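# Unload three sand cores from mould onto plywood

## Task

Lift three sand cores out of the mould and set each one down on the plywood boards next to it, then release them all. The three are the long core with a rounded nose and the two upright bladed cores in the mould half on the robot's right (the -y side). The remaining two cores must still be upright in the mould at the end.

## Robot and tools

ROBOT. Two arms: left_arm on the +y side and right_arm on the -y side. Each has six joints, always listed in this order: waist, shoulder, elbow, wrist pitch, wrist yaw, wrist roll. Each also has a parallel gripper. Stated ranges in rad: waist -2.618 to 3.054, shoulder 0.000 to 3.142, elbow 0.000 to 3.142, wrist pitch -1.571 to 1.571, wrist yaw -1.571 to 1.571, wrist roll -2.094 to 2.094. The true ends may differ from these by up to 0.059 rad either way. The fingers point along the gripper's +z axis and close along its y axis. end_effector_position is the spot between the pads, roughly 1 cm short of the tips.

FRAMES. Scene frame: origin at table-top height, midway between the nominal bases, +x out over the table, +y toward left_arm, +z up. Calibrated bases in the scene frame: left_arm at (+0.031, +0.345, 0) m, quat_wxyz (+1.000, 0, 0, +0.008). right_arm at (+0.030, -0.335, 0) m, quat_wxyz (+1.000, 0, 0, -0.014). Both have +z up. Each arm reports its hand pose and its wrist camera pose in its own base frame. Reported hand positions can be off by a few cm, more at long reach.

ROW FORMAT (used by execute_actions and move). A row is one flat list of 14 numbers in [-1, 1] covering both arms. The first 7 are for left_arm: six joint values, then the opening. The last 7 are for right_arm in the same layout. Send all 14 even if one arm is idle; 0 on a joint means it stays at its current target. Joint values are offsets, not poses. They count from the Joint targets in force when the action or move begins. 1.0 equals 2.224 rad for the waist, shoulder and elbow, and 8.485 rad for the three wrist joints. The opening is absolute: +1 is fully open (about 0.094 m between the pads) and -1 is shut. A 0 there is itself a command, so resend the current value to leave a gripper alone.

execute_actions(actions, cameras). actions is a list of actions. Each action is a list of 1 to 15 rows, and each row lasts one step of 1/30 s. An action always runs 15 steps (0.5 s), and a short action repeats its final row. Every row in an action counts from that action's starting targets, not from the row before. Sending the same offset in the next action moves the joint on again. An action is rejected for both arms if a joint would go more than 0.059 rad outside its range. The whole call is rejected if any action is malformed, or if its first action fails this check. Passing an empty actions list just reports state and images. cameras: a list of names, [] for none, or null/["all"] for all.

move(target, speed, blend, opening_speed, blocking, cameras). target is one 14-number row, or up to 15 rows. Every row is an offset from the same starting Joint targets, not from the previous row. speed is in rad/s, from 0.01 to 12.57 (default 0.5). It limits the joint with the farthest to go, and you can give one value per target. blend, in rad, rounds the corners at intermediate targets. opening_speed is the gripper command's rate on the -1..+1 scale per second, at least 0.2; use values near 0.2 when closing on sand cores. blocking=false returns after about 0.5 s while the move runs on. Joints move together, so the hand follows a curve, and nothing is avoided automatically. The result adds a 'move:' line such as done, off_target (at rest but more than 0.035 rad from target), moving, held or fault; limits=held means some steps were withheld.

wait(seconds 0 to 10) lets time pass while the arms hold their commands. stop() brakes a running move. zoom_image(camera, region) crops the latest image of cam_left_wrist or cam_right_wrist (896x504). region is [x0, y0, x1, y1] in pixels from the top-left corner, at most 504x504. finished_scene(scene) ends the current scene for good; scene is this scene's number.

MOTION LIMITS. At each step a joint target may lead its measured angle by at most 0.339 rad (first three joints) or 2.2 rad (wrists). If a target would put the gripper more than 200 mm from where it actually is, that arm's targets are pulled back. Large offsets may therefore need several actions, and very small ones may not start.

RESULT LINES. Joint positions (rad, then the pad gap in m) and Joint velocities, one block per arm; 'within noise' means that arm is still. Joint targets are the base for your next offsets. Tool commands shows the current gripper commands. grip_measured is on the command scale and reads slightly wide when empty. It tracks your command until the pads reach full force, so it does not reveal the moment of contact. grip_effort_nm is the gripper motor's effort; negative means closing. Joint torques share the joint order; joints 1 to 3 wrap at ±28 N m. 'joint sent to its limit' means a joint was stopped at its end. 'joint command not followed' means the clearance check altered targets. A MOTOR HOT line appears at 75 °C, and at 90 °C the arm folds and stays dead. Holding loads, long reaches and pushing against things cause heat.

CAUTIONS. Sand cores can break: close slowly. Gripping starts pressing at full force from about 0.05 below the touch reading (0.11 or more for round parts). To release, command an opening well above grip_measured, and only after the part is resting, never while it moves. Avoid dropping, slamming, hitting hard or shoving hard. Never let the arms collide or a gripper pinch the other arm's fingers. Nothing may end up off the table. A camera cable touching something counts as contact. If an arm is jammed or pushing, command its targets back past its measured angles. Occasional small disturbances may nudge loose items.

Each tool is called after "Emit:" as name(argument=value, ...) on one line, values as JSON.

## Session

Emit:
execute_actions(actions=[])

Scene clock: 0.00 s.
left_arm: end_effector_position=(+0.3493, -0.0518, +0.2095) grip_measured=+1.000 grip_effort_nm=n/a end_effector_quat_wxyz=(+0.534, -0.007, +0.815, -0.226) | right_arm: end_effector_position=(+0.3046, +0.0783, +0.1820) grip_measured=+1.000 grip_effort_nm=n/a end_effector_quat_wxyz=(+0.477, +0.034, +0.863, +0.162)
Joint positions: left_arm=[0.059 1.017 0.578 0.071 0.424 -0.25 0.094] | right_arm=[0.21 0.854 0.562 -0.224 -0.068 0.329 0.094]
Joint velocities: within noise
Joint torques (N m): no reading
Heat: left arm: 31 °C; right arm: 32 °C.
Joint targets: left_arm=[0.059 1.010 0.587 0.072 0.427 -0.248] | right_arm=[0.210 0.847 0.574 -0.220 -0.067 0.327]
Tool commands: left_gripper/opening=+1.0 right_gripper/opening=+1.0

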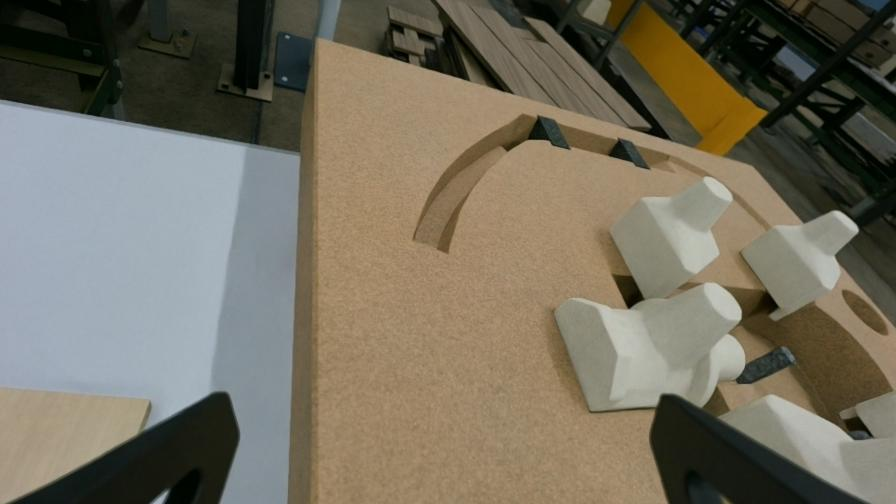

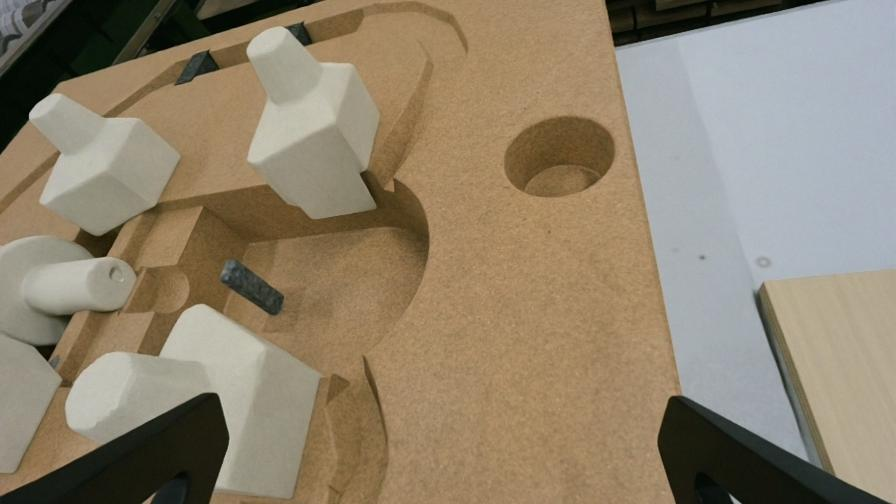

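Emit:
move(target=[[0,0.0405,0.2756,-0.091,-0.0503,0.0292,1,0,0.0688,0.3264,-0.0684,0.0079,-0.0385,1],[-0.0692,0.1304,0.4555,-0.1617,-0.0503,0.0292,1,-0.1992,0.2037,0.5616,-0.1532,0.0079,-0.0385,1]], speed=1.0, blend=0.1)

Emit:
move(target=[-0.1655,0.3282,0.2842,0.0156,0.0224,0.0324,1,0.2828,0.2869,0.1853,0.0131,0,0,1], speed=1.0)

Scene clock: 12.23 s.
left_arm: end_effector_position=(+0.2964, -0.0267, +0.2881) grip_measured=+1.000 grip_effort_nm=0.027 end_effector_quat_wxyz=(+0.276, +0.040, +0.960, -0.017) | right_arm: end_effector_position=(+0.2610, -0.0584, +0.3325) grip_measured=+1.000 grip_effort_nm=0.027 end_effector_quat_wxyz=(+0.276, +0.111, +0.954, -0.029)
Joint positions: left_arm=[-0.088 1.291 1.575 -1.293 0.009 -0.007 0.094] | right_arm=[-0.226 1.296 1.795 -1.507 -0.003 0.006 0.094]
Joint velocities: within noise
Joint torques (N m): left_arm=[-0.5 -2.58 6.93 1.4 -0.09 0.01] | right_arm=[-0.58 -2.15 6.64 0.8 0.02 -0.11]
Heat: left arm: 34 °C; right arm: 34 °C.
Joint targets: left_arm=[-0.095 1.300 1.601 -1.300 0.000 -0.001] | right_arm=[-0.233 1.301 1.823 -1.520 0.000 0.000]
move: done

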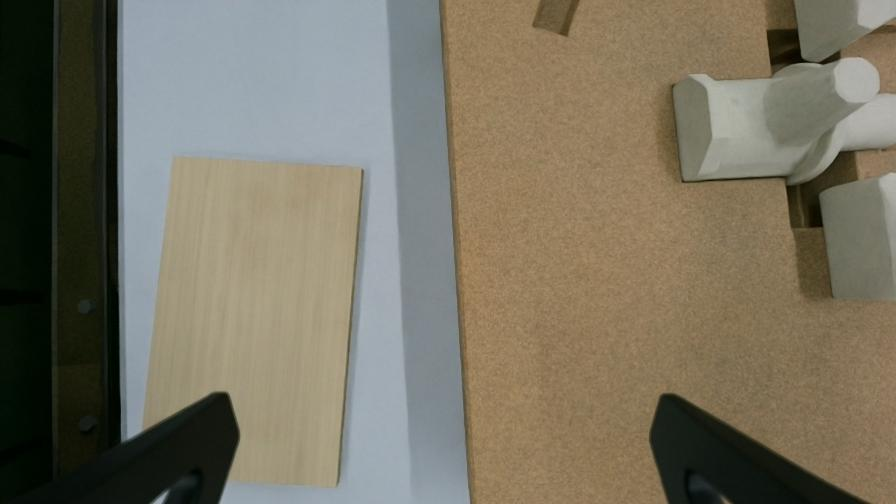

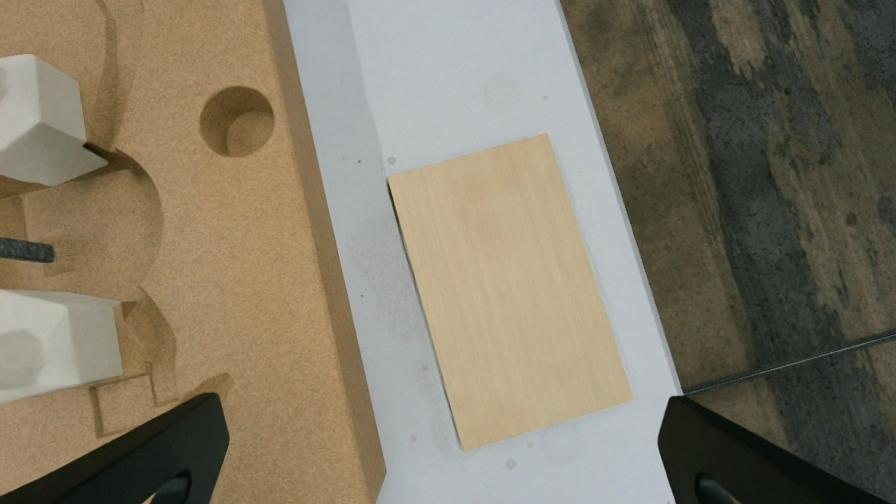

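Scene clock: 13.73 s.
left_arm: end_effector_position=(+0.4326, -0.2517, +0.2540) grip_measured=+1.000 grip_effort_nm=0.027 end_effector_quat_wxyz=(+0.274, +0.366, +0.882, -0.112) | right_arm: end_effector_position=(+0.4010, +0.1725, +0.2585) grip_measured=+1.000 grip_effort_nm=0.022 end_effector_quat_wxyz=(+0.200, -0.193, +0.960, +0.043)
Joint positions: left_arm=[-0.467 2.024 2.208 -1.177 0.176 0.266 0.094] | right_arm=[0.402 1.944 2.207 -1.422 -0.004 0.005 0.094]
Joint velocities: within noise
Joint torques (N m): left_arm=[0.31 -9.05 6.97 1.58 0.29 0.01] | right_arm=[-0.64 -8.65 7.24 0.87 0.02 -0.1]
Heat: left arm: 34 °C; right arm: 34 °C.
Joint targets: left_arm=[-0.463 2.030 2.233 -1.168 0.190 0.274] | right_arm=[0.396 1.939 2.235 -1.409 0.000 0.000]
move: done

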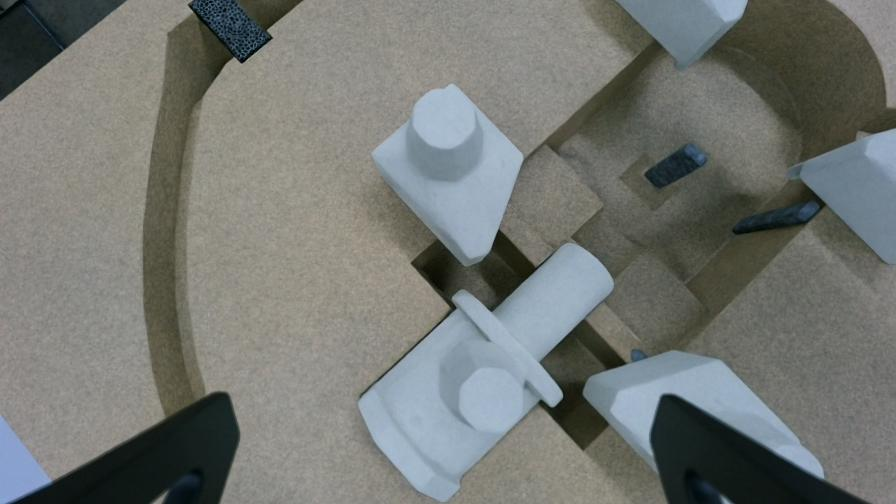

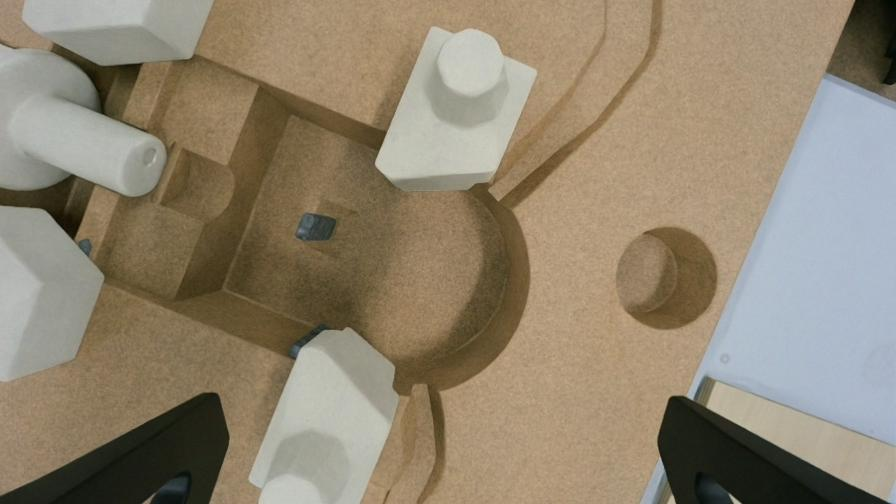

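Emit:
move(target=[-0.0144,-0.0585,-0.1048,0.0139,-0.0019,-0.0035,1,-0.1412,-0.1147,-0.4272,0.0744,-0.1596,-0.139,1], speed=1.0)

Scene clock: 46.97 s.
left_arm: end_effector_position=(+0.4188, -0.2561, +0.2334) grip_measured=+1.000 grip_effort_nm=0.027 end_effector_quat_wxyz=(+0.269, +0.368, +0.883, -0.117) | right_arm: end_effector_position=(+0.3294, +0.2027, +0.2273) grip_measured=+1.000 grip_effort_nm=0.017 end_effector_quat_wxyz=(-0.428, +0.542, -0.568, -0.447)
Joint positions: left_arm=[-0.487 1.945 2.009 -1.063 0.176 0.25 0.094] | right_arm=[0.086 1.714 1.295 -0.797 -1.319 -1.161 0.094]
Joint velocities: within noise
Joint torques (N m): left_arm=[-0.53 -12.55 4.38 1.62 0.11 -0.13] | right_arm=[-0.49 -9.42 4.72 0.68 -0.8 -0.27]
Heat: left arm: 34 °C; right arm: 42 °C.
Joint targets: left_arm=[-0.495 1.900 2.000 -1.050 0.174 0.245] | right_arm=[0.082 1.683 1.285 -0.777 -1.354 -1.179]
move: off_target (left_arm); left_arm: the shoulder is farthest, 0.045 rad from its target

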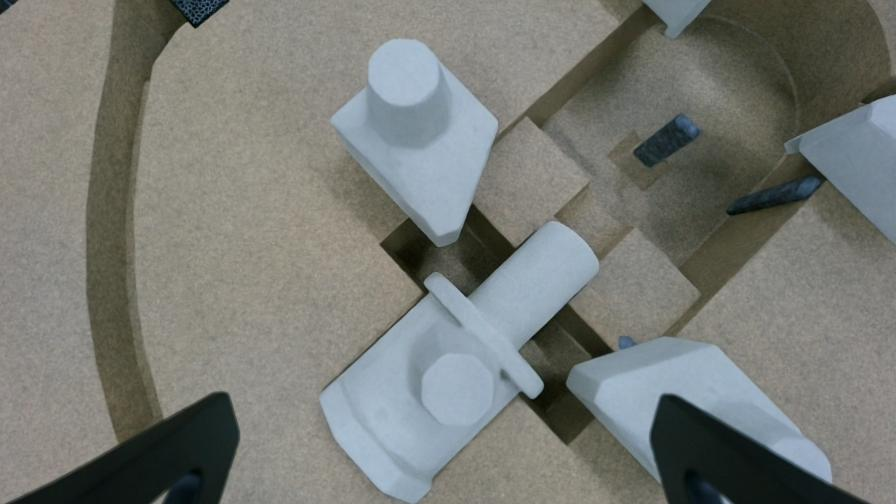

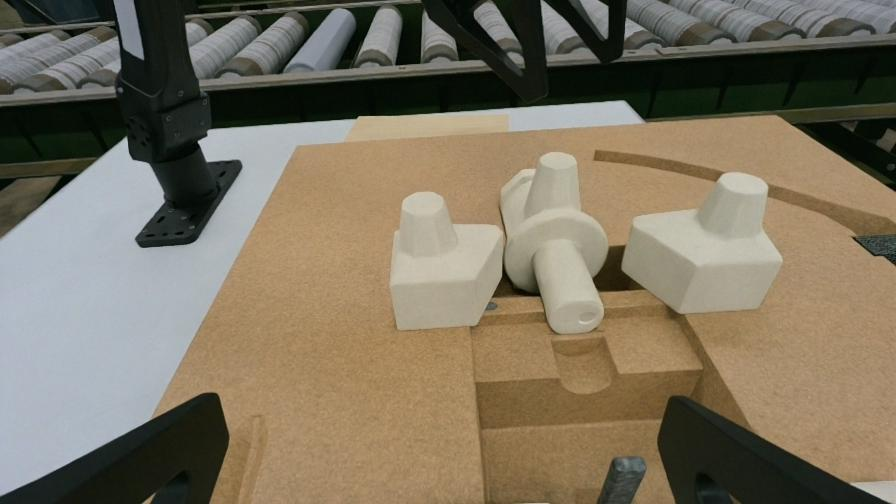

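Emit:
move(target=[-0.0045,-0.027,-0.1686,0.0401,0,0,1,0,0.0324,-0.1079,0.0409,-0.0041,-0.0014,1], speed=0.5)

Scene clock: 52.83 s.
left_arm: end_effector_position=(+0.4169, -0.2604, +0.1632) grip_measured=+1.000 grip_effort_nm=0.027 end_effector_quat_wxyz=(+0.278, +0.371, +0.878, -0.120) | right_arm: end_effector_position=(+0.3216, +0.2035, +0.1682) grip_measured=+1.000 grip_effort_nm=0.017 end_effector_quat_wxyz=(-0.458, +0.556, -0.538, -0.439)
Joint positions: left_arm=[-0.497 1.883 1.632 -0.727 0.176 0.249 0.094] | right_arm=[0.086 1.75 1.053 -0.45 -1.354 -1.175 0.094]
Joint velocities: within noise
Joint torques (N m): left_arm=[-0.58 -12.18 4.81 1.69 0.08 -0.13] | right_arm=[-0.36 -6.35 4.55 0.72 -0.76 -0.22]
Heat: left arm: 35 °C; right arm: 41 °C.
Joint targets: left_arm=[-0.505 1.840 1.625 -0.710 0.174 0.244] | right_arm=[0.082 1.756 1.045 -0.430 -1.389 -1.191]
move: off_target (left_arm); left_arm: the shoulder is farthest, 0.043 rad from its target

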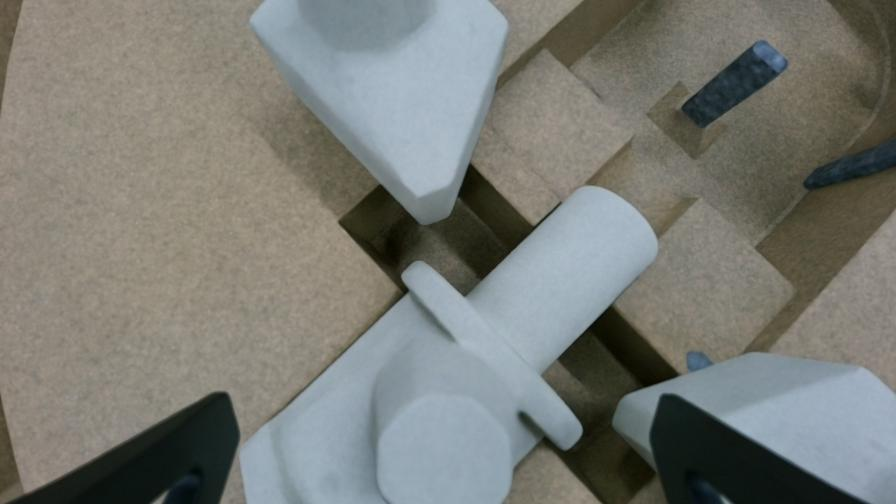

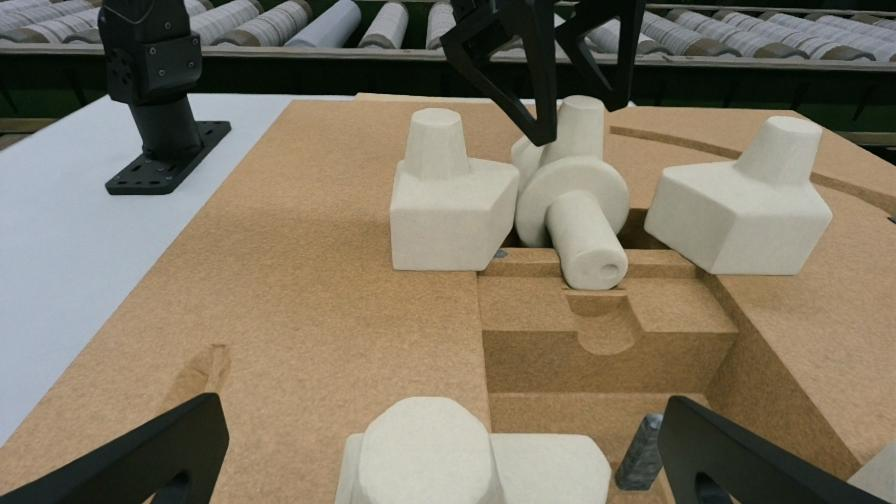

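Emit:
move(target=[[0,0,-0.0189,0.005,0,0,1,0,0.0152,-0.0174,0.0085,-0.0026,0,1],[0,0,-0.0189,0.005,0,0,-0.15,0,0.0152,-0.0174,0.0085,-0.0026,0,-0.15]], speed=0.4, opening_speed=1.0)

Scene clock: 61.50 s.
left_arm: end_effector_position=(+0.4171, -0.2605, +0.1534) grip_measured=-0.148 grip_effort_nm=-0.056 end_effector_quat_wxyz=(+0.280, +0.371, +0.878, -0.120) | right_arm: end_effector_position=(+0.3202, +0.2042, +0.1553) grip_measured=-0.147 grip_effort_nm=-0.134 end_effector_quat_wxyz=(-0.462, +0.554, -0.529, -0.446)
Joint positions: left_arm=[-0.497 1.883 1.592 -0.684 0.176 0.249 0.04] | right_arm=[0.086 1.781 1.015 -0.377 -1.378 -1.176 0.04]
Joint velocities: within noise
Joint torques (N m): left_arm=[-0.51 -12.27 4.67 1.69 0.1 -0.11] | right_arm=[-0.36 -6.27 4.27 0.75 -0.77 -0.21]
Heat: left arm: 36 °C; right arm: 39 °C.
Joint targets: left_arm=[-0.505 1.840 1.583 -0.667 0.174 0.244] | right_arm=[0.082 1.789 1.007 -0.358 -1.411 -1.191]
move: off_target (left_arm); target 2's new numbers were sent with left_arm's shoulder 0.043 rad from that target; left_arm: the shoulder is farthest, 0.043 rad from its target

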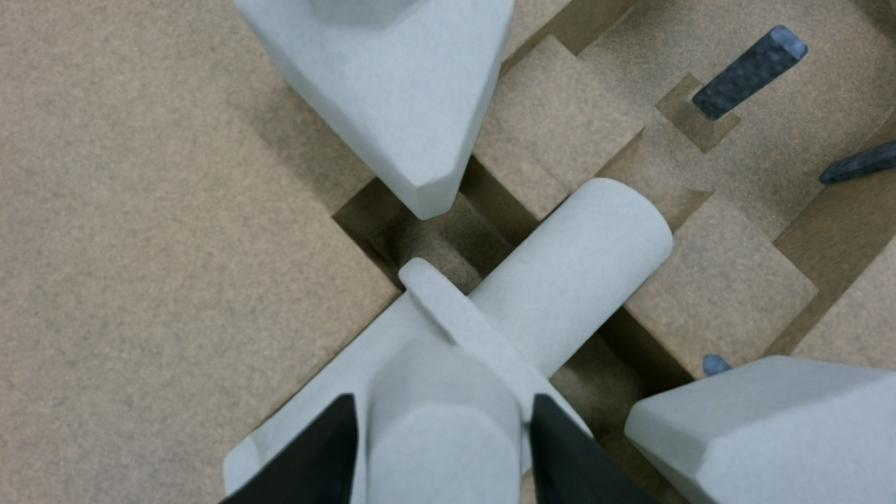

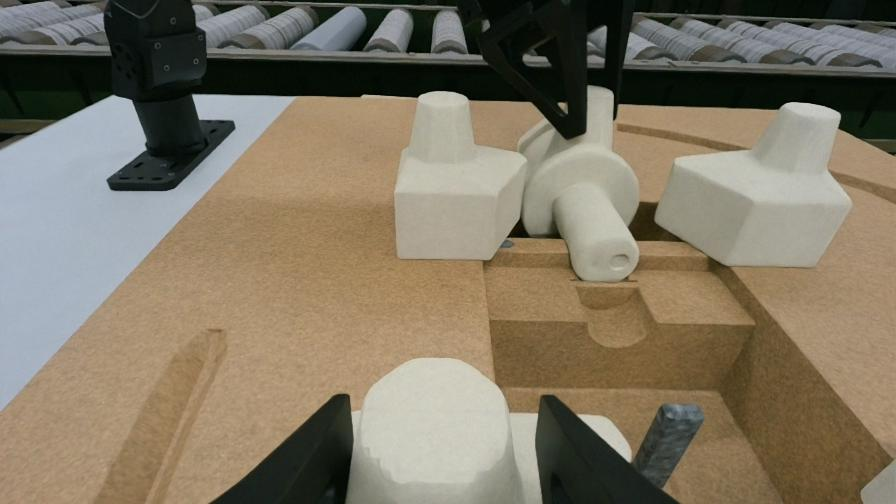

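Emit:
move(target=[[0,0,0,0,0,0,-0.15,0,0.006,-0.0068,0.0033,0,0,-0.15],[0,0,0,0,0,0,-0.5,0,0.006,-0.0068,0.0033,0,0,-0.5]], speed=0.4, opening_speed=0.5, cameras=["cam_right_wrist"])

Emit:
move(target=[[0,-0.005,0.05,-0.011,0,0,-0.5,0,-0.0235,0.035,-0.0106,0,0,-0.5],[0,0.028,0.245,-0.048,0,0,-0.5,0,-0.0634,0.142,-0.0444,0,0,-0.5]], speed=0.25)

Scene clock: 71.93 s.
left_arm: end_effector_position=(+0.4172, -0.2605, +0.1535) grip_measured=-0.296 grip_effort_nm=-0.999 end_effector_quat_wxyz=(+0.280, +0.371, +0.878, -0.120) | right_arm: end_effector_position=(+0.3184, +0.2046, +0.1533) grip_measured=-0.275 grip_effort_nm=-1.009 end_effector_quat_wxyz=(-0.466, +0.553, -0.523, -0.451)
Joint positions: left_arm=[-0.497 1.883 1.592 -0.684 0.176 0.249 0.033] | right_arm=[0.086 1.788 1.002 -0.351 -1.396 -1.176 0.034]
Joint velocities: within noise
Joint torques (N m): left_arm=[-0.55 -12.19 4.66 1.68 0.1 -0.11] | right_arm=[-0.36 -5.83 4.11 0.78 -0.6 -0.2]
Heat: left arm: 36 °C; right arm: 38 °C.
Joint targets: left_arm=[-0.505 1.840 1.583 -0.667 0.174 0.244] | right_arm=[0.082 1.803 0.991 -0.330 -1.411 -1.191]
move: off_target (left_arm); target 2's new numbers were sent with left_arm's shoulder 0.043 rad from that target; left_arm: the shoulder is farthest, 0.043 rad from its target
Images, in order (width x height): cam_right_wrist 896x504.

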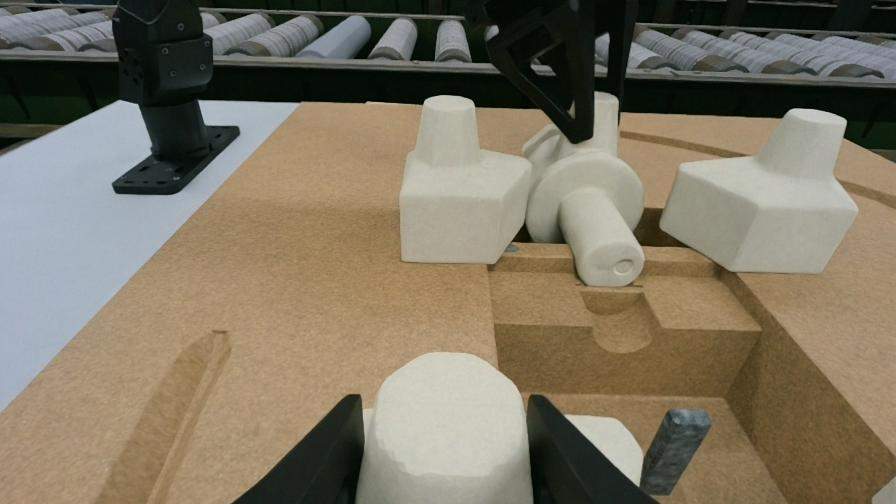

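Scene clock: 74.80 s.
left_arm: end_effector_position=(+0.4054, -0.2514, +0.2628) grip_measured=-0.297 grip_effort_nm=-0.999 end_effector_quat_wxyz=(+0.278, +0.369, +0.880, -0.113) | right_arm: end_effector_position=(+0.3313, +0.2034, +0.2250) grip_measured=-0.281 grip_effort_nm=-1.004 end_effector_quat_wxyz=(-0.450, +0.555, -0.548, -0.435)
Joint positions: left_arm=[-0.497 1.909 2.074 -1.146 0.163 0.249 0.033] | right_arm=[0.086 1.709 1.261 -0.715 -1.332 -1.176 0.034]
Joint velocities: within noise
Joint torques (N m): left_arm=[-0.57 -9.16 9.48 2.28 0.25 -0.11] | right_arm=[-0.36 -10.74 9.18 0.65 -1.21 -0.22]
Heat: left arm: 37 °C; right arm: 39 °C.
Joint targets: left_arm=[-0.505 1.902 2.128 -1.074 0.174 0.245] | right_arm=[0.082 1.662 1.307 -0.707 -1.411 -1.191]
move: off_target (left_arm, right_arm); left_arm: the wrist pitch is farthest, 0.072 rad from its target; right_arm: the wrist yaw is farthest, 0.079 rad from its target

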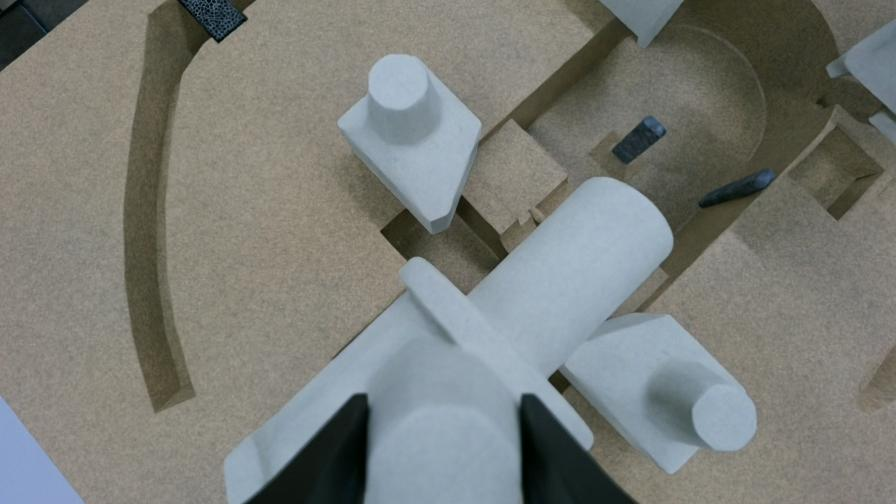

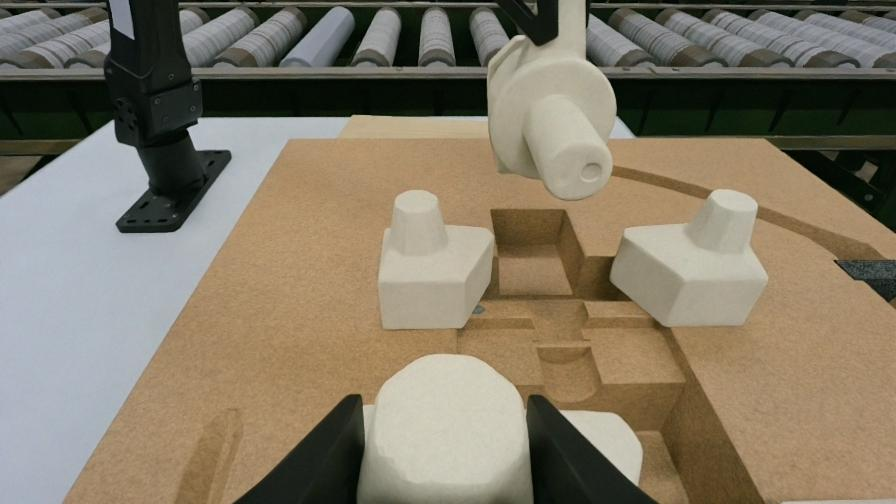

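Emit:
move(target=[[0,0,0.058,-0.0141,0,0,-0.5,0,0,0.1124,-0.0295,0,0,-0.5],[0.4004,0,0.058,-0.0141,-0.0401,-0.0543,-0.5,-0.2293,0.0845,0.3116,-0.0935,0.1741,0.0905,-0.5],[0.4004,-0.3381,-0.424,0.024,-0.0401,-0.0543,-0.5,-0.2293,0.1353,0.1574,-0.0829,0.1741,0.0905,-0.5]], speed=[0.6,0.9,0.6], blend=[0.05,0.1,0])

Scene clock: 98.00 s.
left_arm: end_effector_position=(+0.2724, +0.1423, +0.2118) grip_measured=-0.297 grip_effort_nm=-1.009 end_effector_quat_wxyz=(+0.279, -0.304, +0.906, +0.098) | right_arm: end_effector_position=(+0.3056, -0.1480, +0.0990) grip_measured=-0.281 grip_effort_nm=-1.004 end_effector_quat_wxyz=(-0.071, -0.001, +0.997, +0.007)
Joint positions: left_arm=[0.391 1.198 1.17 -0.959 -0.151 -0.21 0.033] | right_arm=[-0.429 1.966 1.657 -1.397 0.047 -0.428 0.034]
Joint velocities: within noise
Joint torques (N m): left_arm=[-0.35 -6.72 6.53 2.45 -0.24 -0.13] | right_arm=[0.09 -8.54 4.93 -0.24 0.2 0.02]
Heat: left arm: 40 °C; right arm: 43 °C.
Joint targets: left_arm=[0.386 1.150 1.184 -0.871 -0.166 -0.216] | right_arm=[-0.428 1.963 1.657 -1.410 0.066 -0.423]
move: off_target (left_arm); left_arm: the wrist pitch is farthest, 0.089 rad from its target

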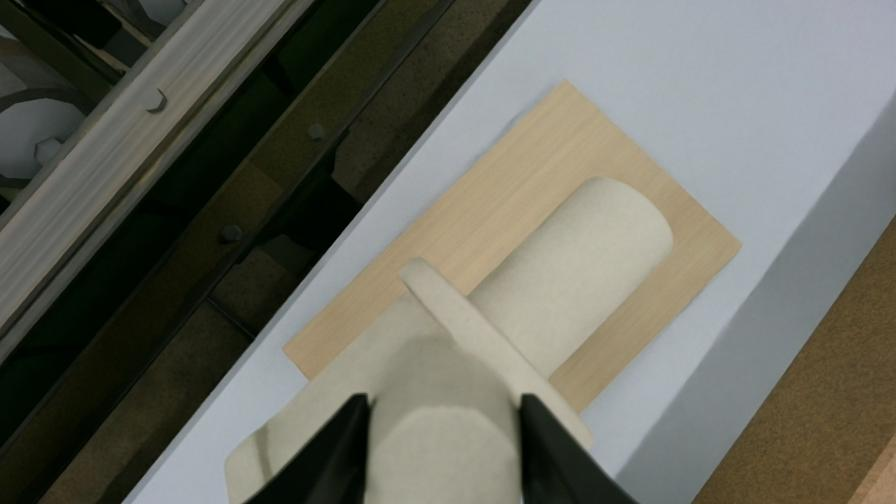

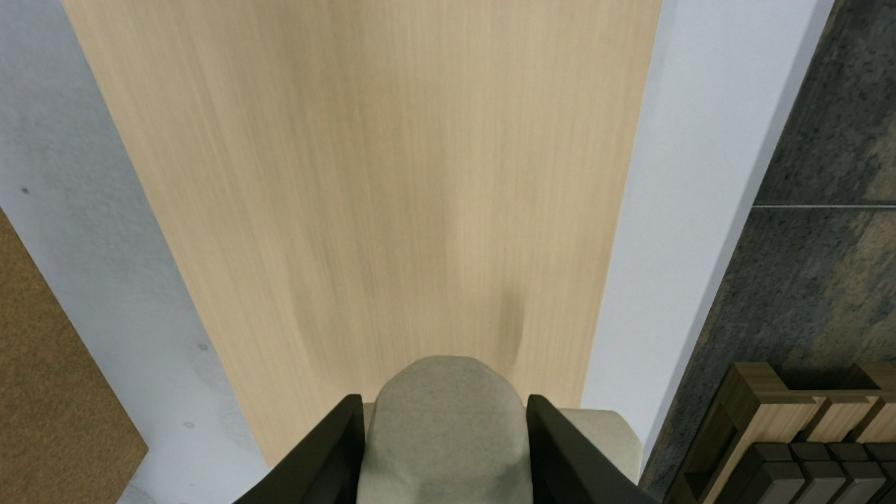

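Emit:
move(target=[0,-0.004,-0.1614,0.0412,0,0,-0.5,-0.0135,0.0072,-0.0616,0.018,0,-0.0035,-0.5], speed=0.4)

Scene clock: 107.27 s.
left_arm: end_effector_position=(+0.2730, +0.1426, +0.1230) grip_measured=-0.297 grip_effort_nm=-1.004 end_effector_quat_wxyz=(+0.278, -0.304, +0.906, +0.098) | right_arm: end_effector_position=(+0.3010, -0.1539, +0.0603) grip_measured=-0.281 grip_effort_nm=-1.009 end_effector_quat_wxyz=(-0.070, +0.001, +0.998, +0.008)
Joint positions: left_arm=[0.391 1.189 0.812 -0.612 -0.151 -0.211 0.033] | right_arm=[-0.451 1.98 1.521 -1.246 0.047 -0.446 0.034]
Joint velocities: within noise
Joint torques (N m): left_arm=[-0.24 -6.74 6.48 2.45 -0.24 -0.14] | right_arm=[-0.51 -8.43 4.74 -0.21 0.19 -0.11]
Heat: left arm: 39 °C; right arm: 43 °C.
Joint targets: left_arm=[0.386 1.141 0.826 -0.521 -0.166 -0.216] | right_arm=[-0.458 1.979 1.521 -1.258 0.066 -0.453]
move: off_target (left_arm); left_arm: the wrist pitch is farthest, 0.091 rad from its target

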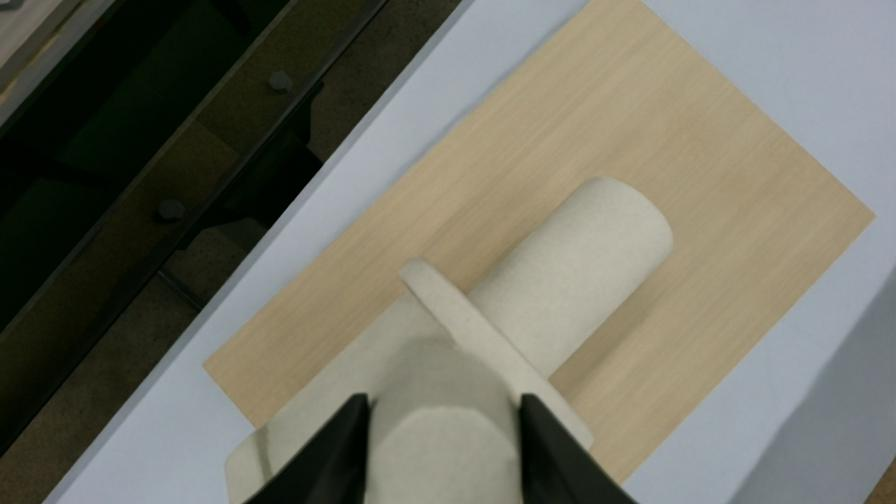

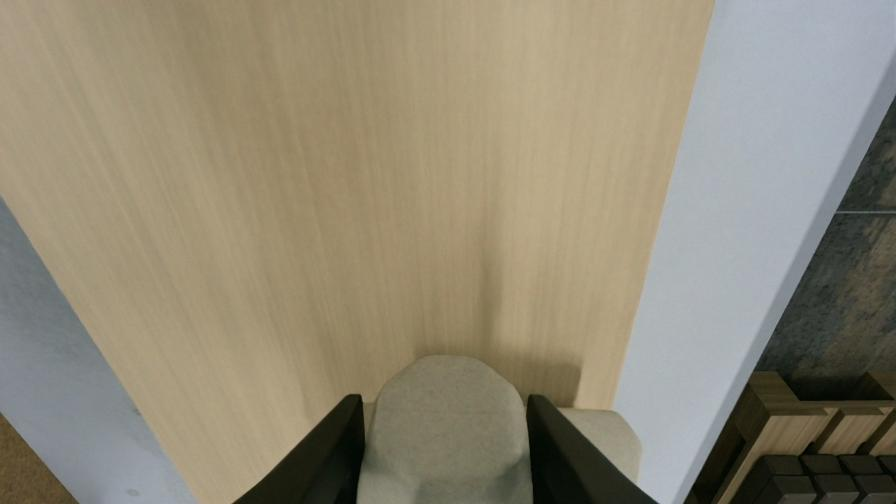

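Emit:
move(target=[0,0.0036,-0.0195,0.0058,0,0,-0.5,0,0.0045,-0.0135,0.0048,0,0,-0.5], speed=0.1)

Scene clock: 110.57 s.
left_arm: end_effector_position=(+0.2759, +0.1438, +0.1177) grip_measured=-0.297 grip_effort_nm=-1.004 end_effector_quat_wxyz=(+0.289, -0.304, +0.903, +0.098) | right_arm: end_effector_position=(+0.3014, -0.1541, +0.0499) grip_measured=-0.281 grip_effort_nm=-1.004 end_effector_quat_wxyz=(-0.069, +0.000, +0.998, +0.007)
Joint positions: left_arm=[0.391 1.188 0.777 -0.556 -0.151 -0.211 0.033] | right_arm=[-0.451 1.989 1.492 -1.206 0.047 -0.447 0.034]
Joint velocities: within noise
Joint torques (N m): left_arm=[-0.27 -6.04 5.79 2.44 -0.25 -0.13] | right_arm=[-0.66 -8.4 4.67 -0.17 0.2 -0.11]
Heat: left arm: 39 °C; right arm: 42 °C.
Joint targets: left_arm=[0.386 1.149 0.782 -0.472 -0.166 -0.216] | right_arm=[-0.458 1.989 1.490 -1.217 0.066 -0.453]
move: off_target (left_arm); left_arm: the wrist pitch is farthest, 0.084 rad from its target

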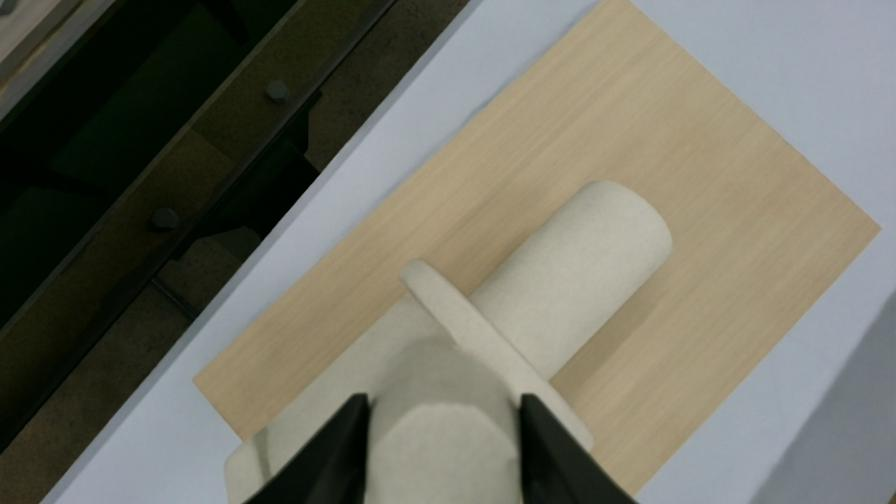

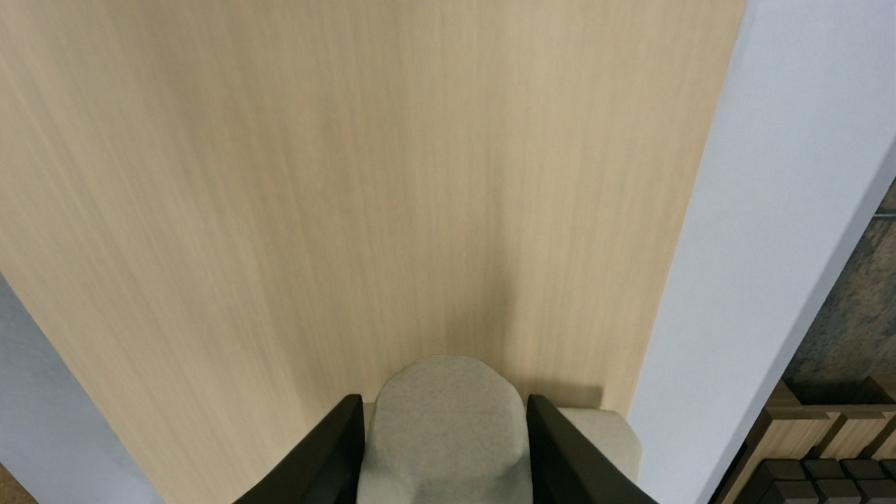

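Emit:
move(target=[0,0.002,-0.013,0.0025,0,0,-0.5,0,0.005,-0.0140,0.005,0,0,-0.5], speed=0.1, cameras=[])

Scene clock: 114.43 s.
left_arm: end_effector_position=(+0.2771, +0.1445, +0.1174) grip_measured=-0.297 grip_effort_nm=-1.009 end_effector_quat_wxyz=(+0.300, -0.304, +0.899, +0.100) | right_arm: end_effector_position=(+0.3005, -0.1539, +0.0434) grip_measured=-0.281 grip_effort_nm=-1.004 end_effector_quat_wxyz=(-0.070, +0.000, +0.998, +0.007)
Joint positions: left_arm=[0.391 1.177 0.755 -0.523 -0.152 -0.211 0.033] | right_arm=[-0.451 1.993 1.472 -1.182 0.049 -0.447 0.034]
Joint velocities: within noise
Joint torques (N m): left_arm=[-0.39 -4.66 5.27 2.34 -0.21 -0.11] | right_arm=[-0.66 -7.84 3.82 -0.04 0.18 -0.11]
Heat: left arm: 40 °C; right arm: 43 °C.
Joint targets: left_arm=[0.386 1.153 0.753 -0.451 -0.166 -0.216] | right_arm=[-0.458 2.000 1.459 -1.175 0.066 -0.453]
move: off_target (left_arm); left_arm: the wrist pitch is farthest, 0.072 rad from its target
No camera images: "cameras" was empty.

Emit:
move(target=[[0,0,-0.003,0,0,0,-0.5,0,0.003,-0.009,0.003,0,0,-0.5],[0,0,-0.003,0,0,0,-0.12,0,0.003,-0.009,0.003,0,0,-0.12]], speed=0.1, opening_speed=0.3)

Scene clock: 119.37 s.
left_arm: end_effector_position=(+0.2851, +0.1489, +0.1236) grip_measured=-0.122 grip_effort_nm=0.134 end_effector_quat_wxyz=(+0.322, -0.304, +0.891, +0.104) | right_arm: end_effector_position=(+0.2996, -0.1550, +0.0383) grip_measured=-0.123 grip_effort_nm=0.183 end_effector_quat_wxyz=(-0.070, +0.000, +0.998, +0.002)
Joint positions: left_arm=[0.391 1.177 0.751 -0.471 -0.158 -0.211 0.041] | right_arm=[-0.451 1.993 1.451 -1.156 0.056 -0.447 0.041]
Joint velocities: within noise
Joint torques (N m): left_arm=[-0.39 -4.75 5.12 1.85 -0.16 -0.11] | right_arm=[-0.65 -7.31 3.88 -0.04 0.11 -0.1]
Heat: left arm: 40 °C; right arm: 42 °C.
Joint targets: left_arm=[0.386 1.153 0.746 -0.451 -0.166 -0.216] | right_arm=[-0.458 2.007 1.439 -1.149 0.066 -0.453]
move: done; target 2's new numbers were sent with left_arm's wrist pitch 0.068 rad from that target

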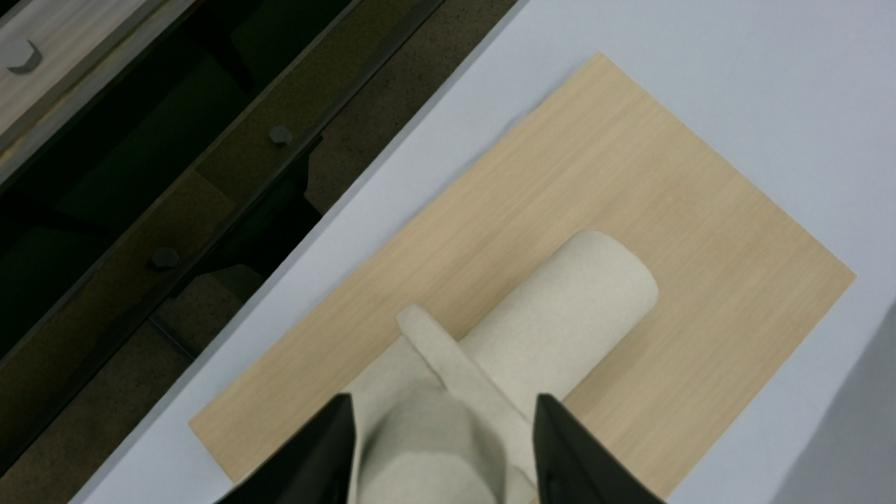

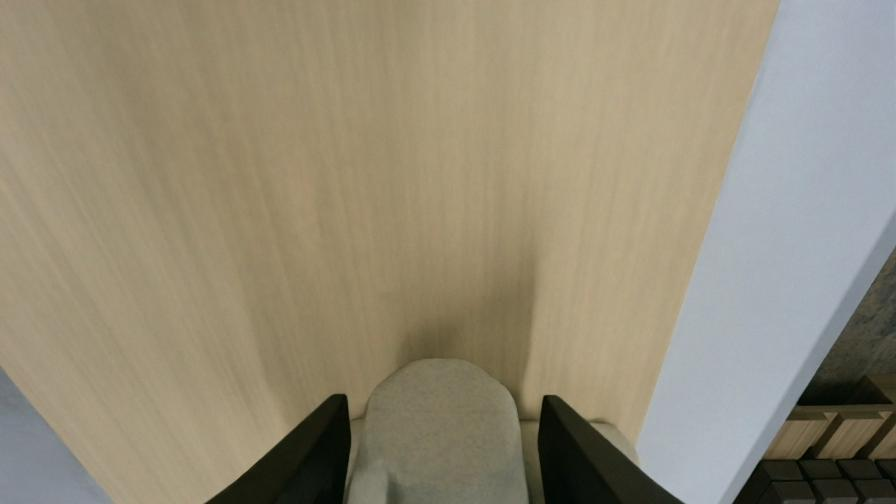

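Emit:
move(target=[[0,0,0,0,0,0,0.3,0,0,0,0,0,0,0.2],[0,0,0.15,-0.03,0,0,0.3,0,0,0.12,0,0,0,0.2],[0,0,0.25,-0.05,0,0,0.3,0,-0.2,0.12,0,0,0,0.2],[0,0,0.25,-0.05,0,0,0.3,0.5232,-0.192,-0.1434,0.159,0.0738,0.0733,0.2]], speed=[0.5,0.5,0.9,1.1])

Emit:
move(target=[0,0,0,0,0,0,0.3,0,0.0571,-0.1403,0.0533,0,0,1], speed=0.7)

Scene clock: 140.97 s.
left_arm: end_effector_position=(+0.2963, +0.1535, +0.2768) grip_measured=+0.298 grip_effort_nm=0.125 end_effector_quat_wxyz=(+0.382, -0.301, +0.867, +0.107) | right_arm: end_effector_position=(+0.4284, +0.2206, +0.2752) grip_measured=+0.197 grip_effort_nm=0.178 end_effector_quat_wxyz=(+0.629, -0.011, +0.778, -0.004)
Joint positions: left_arm=[0.391 1.173 1.279 -0.872 -0.158 -0.211 0.061] | right_arm=[0.709 1.574 1.13 0.171 0.683 0.155 0.056]
Joint velocities: within noise
Joint torques (N m): left_arm=[-0.38 -4.36 7.34 1.78 -0.14 -0.11] | right_arm=[-0.21 -6.15 5.49 1.67 0.2 0.13]
Heat: left arm: 39 °C; right arm: 41 °C.
Joint targets: left_arm=[0.386 1.153 1.303 -0.875 -0.166 -0.216] | right_arm=[0.706 1.580 1.120 0.200 0.692 0.169]
move: done

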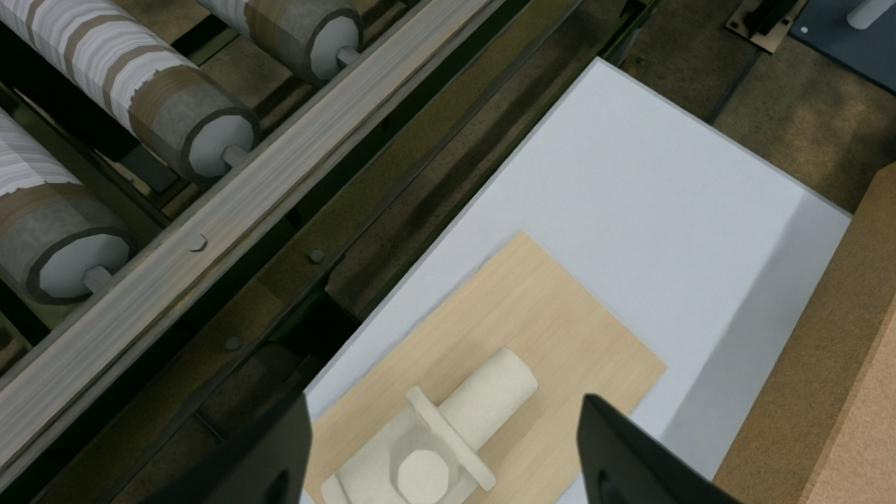

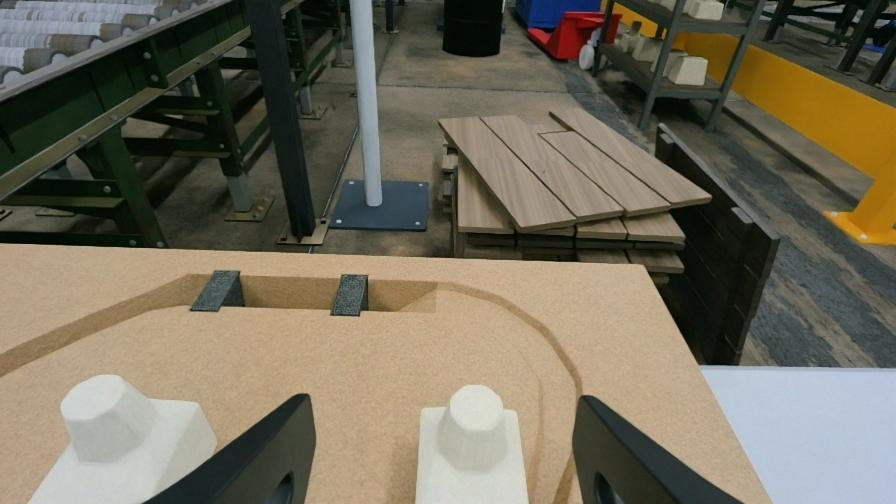

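Scene clock: 142.50 s.
left_arm: end_effector_position=(+0.2963, +0.1535, +0.2768) grip_measured=+0.298 grip_effort_nm=0.115 end_effector_quat_wxyz=(+0.382, -0.301, +0.867, +0.107) | right_arm: end_effector_position=(+0.4195, +0.2125, +0.1735) grip_measured=+0.997 grip_effort_nm=0.183 end_effector_quat_wxyz=(+0.631, -0.008, +0.775, -0.002)
Joint positions: left_arm=[0.391 1.173 1.279 -0.872 -0.158 -0.211 0.061] | right_arm=[0.709 1.702 0.814 0.624 0.685 0.156 0.094]
Joint velocities: within noise
Joint torques (N m): left_arm=[-0.44 -4.38 7.36 1.77 -0.16 -0.11] | right_arm=[-0.29 -6.41 4.92 1.68 0.17 0.11]
Heat: left arm: 39 °C; right arm: 40 °C.
Joint targets: left_arm=[0.386 1.153 1.303 -0.875 -0.166 -0.216] | right_arm=[0.706 1.706 0.808 0.652 0.692 0.169]
move: done

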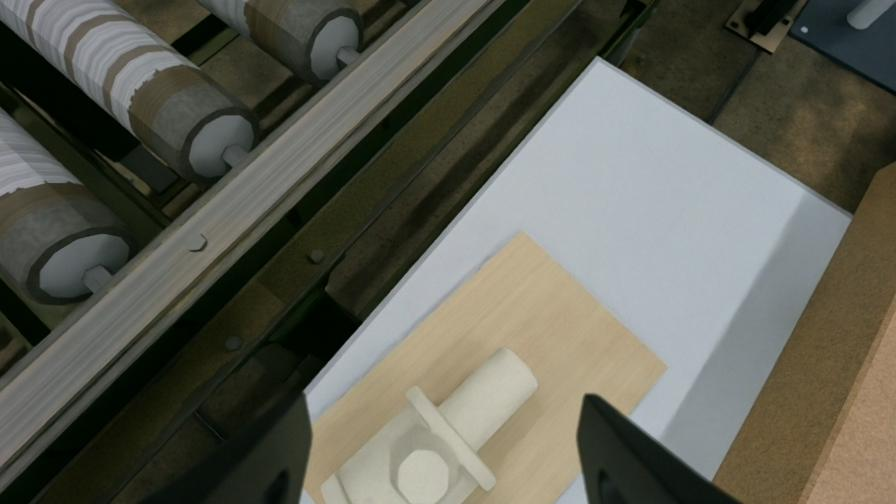

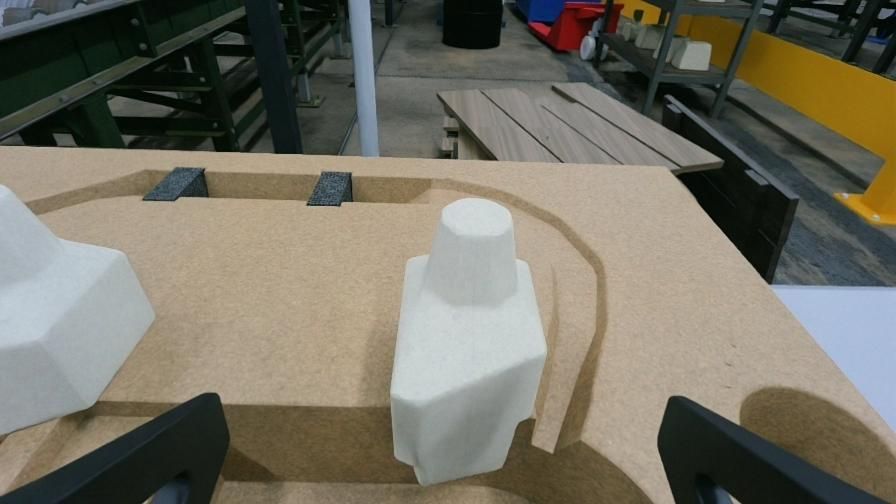

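Emit:
move(target=[0,0,0,0,0,0,0.3,-0.0648,0.1124,0.109,0.0035,-0.0153,-0.0048,1], speed=0.3, cameras=["cam_right_wrist"])

Scene clock: 161.53 s.
left_arm: end_effector_position=(+0.2963, +0.1535, +0.2768) grip_measured=+0.298 grip_effort_nm=0.120 end_effector_quat_wxyz=(+0.382, -0.301, +0.867, +0.107) | right_arm: end_effector_position=(+0.4936, +0.1995, +0.1447) grip_measured=+0.997 grip_effort_nm=0.178 end_effector_quat_wxyz=(+0.621, +0.001, +0.783, -0.015)
Joint positions: left_arm=[0.391 1.173 1.279 -0.872 -0.158 -0.211 0.061] | right_arm=[0.564 1.946 1.019 0.653 0.572 0.128 0.094]
Joint velocities: within noise
Joint torques (N m): left_arm=[-0.32 -4.4 7.31 1.79 -0.14 -0.12] | right_arm=[-0.28 -7.75 7.77 1.72 -0.04 -0.05]
Heat: left arm: 39 °C; right arm: 40 °C.
Joint targets: left_arm=[0.386 1.153 1.303 -0.875 -0.166 -0.216] | right_arm=[0.561 1.957 1.051 0.682 0.563 0.128]
move: done
Images, in order (width x height): cam_right_wrist 896x504.

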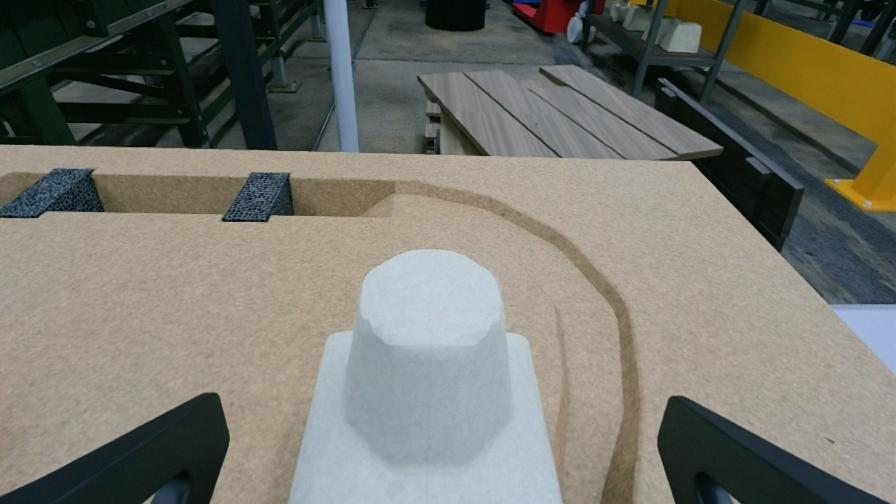

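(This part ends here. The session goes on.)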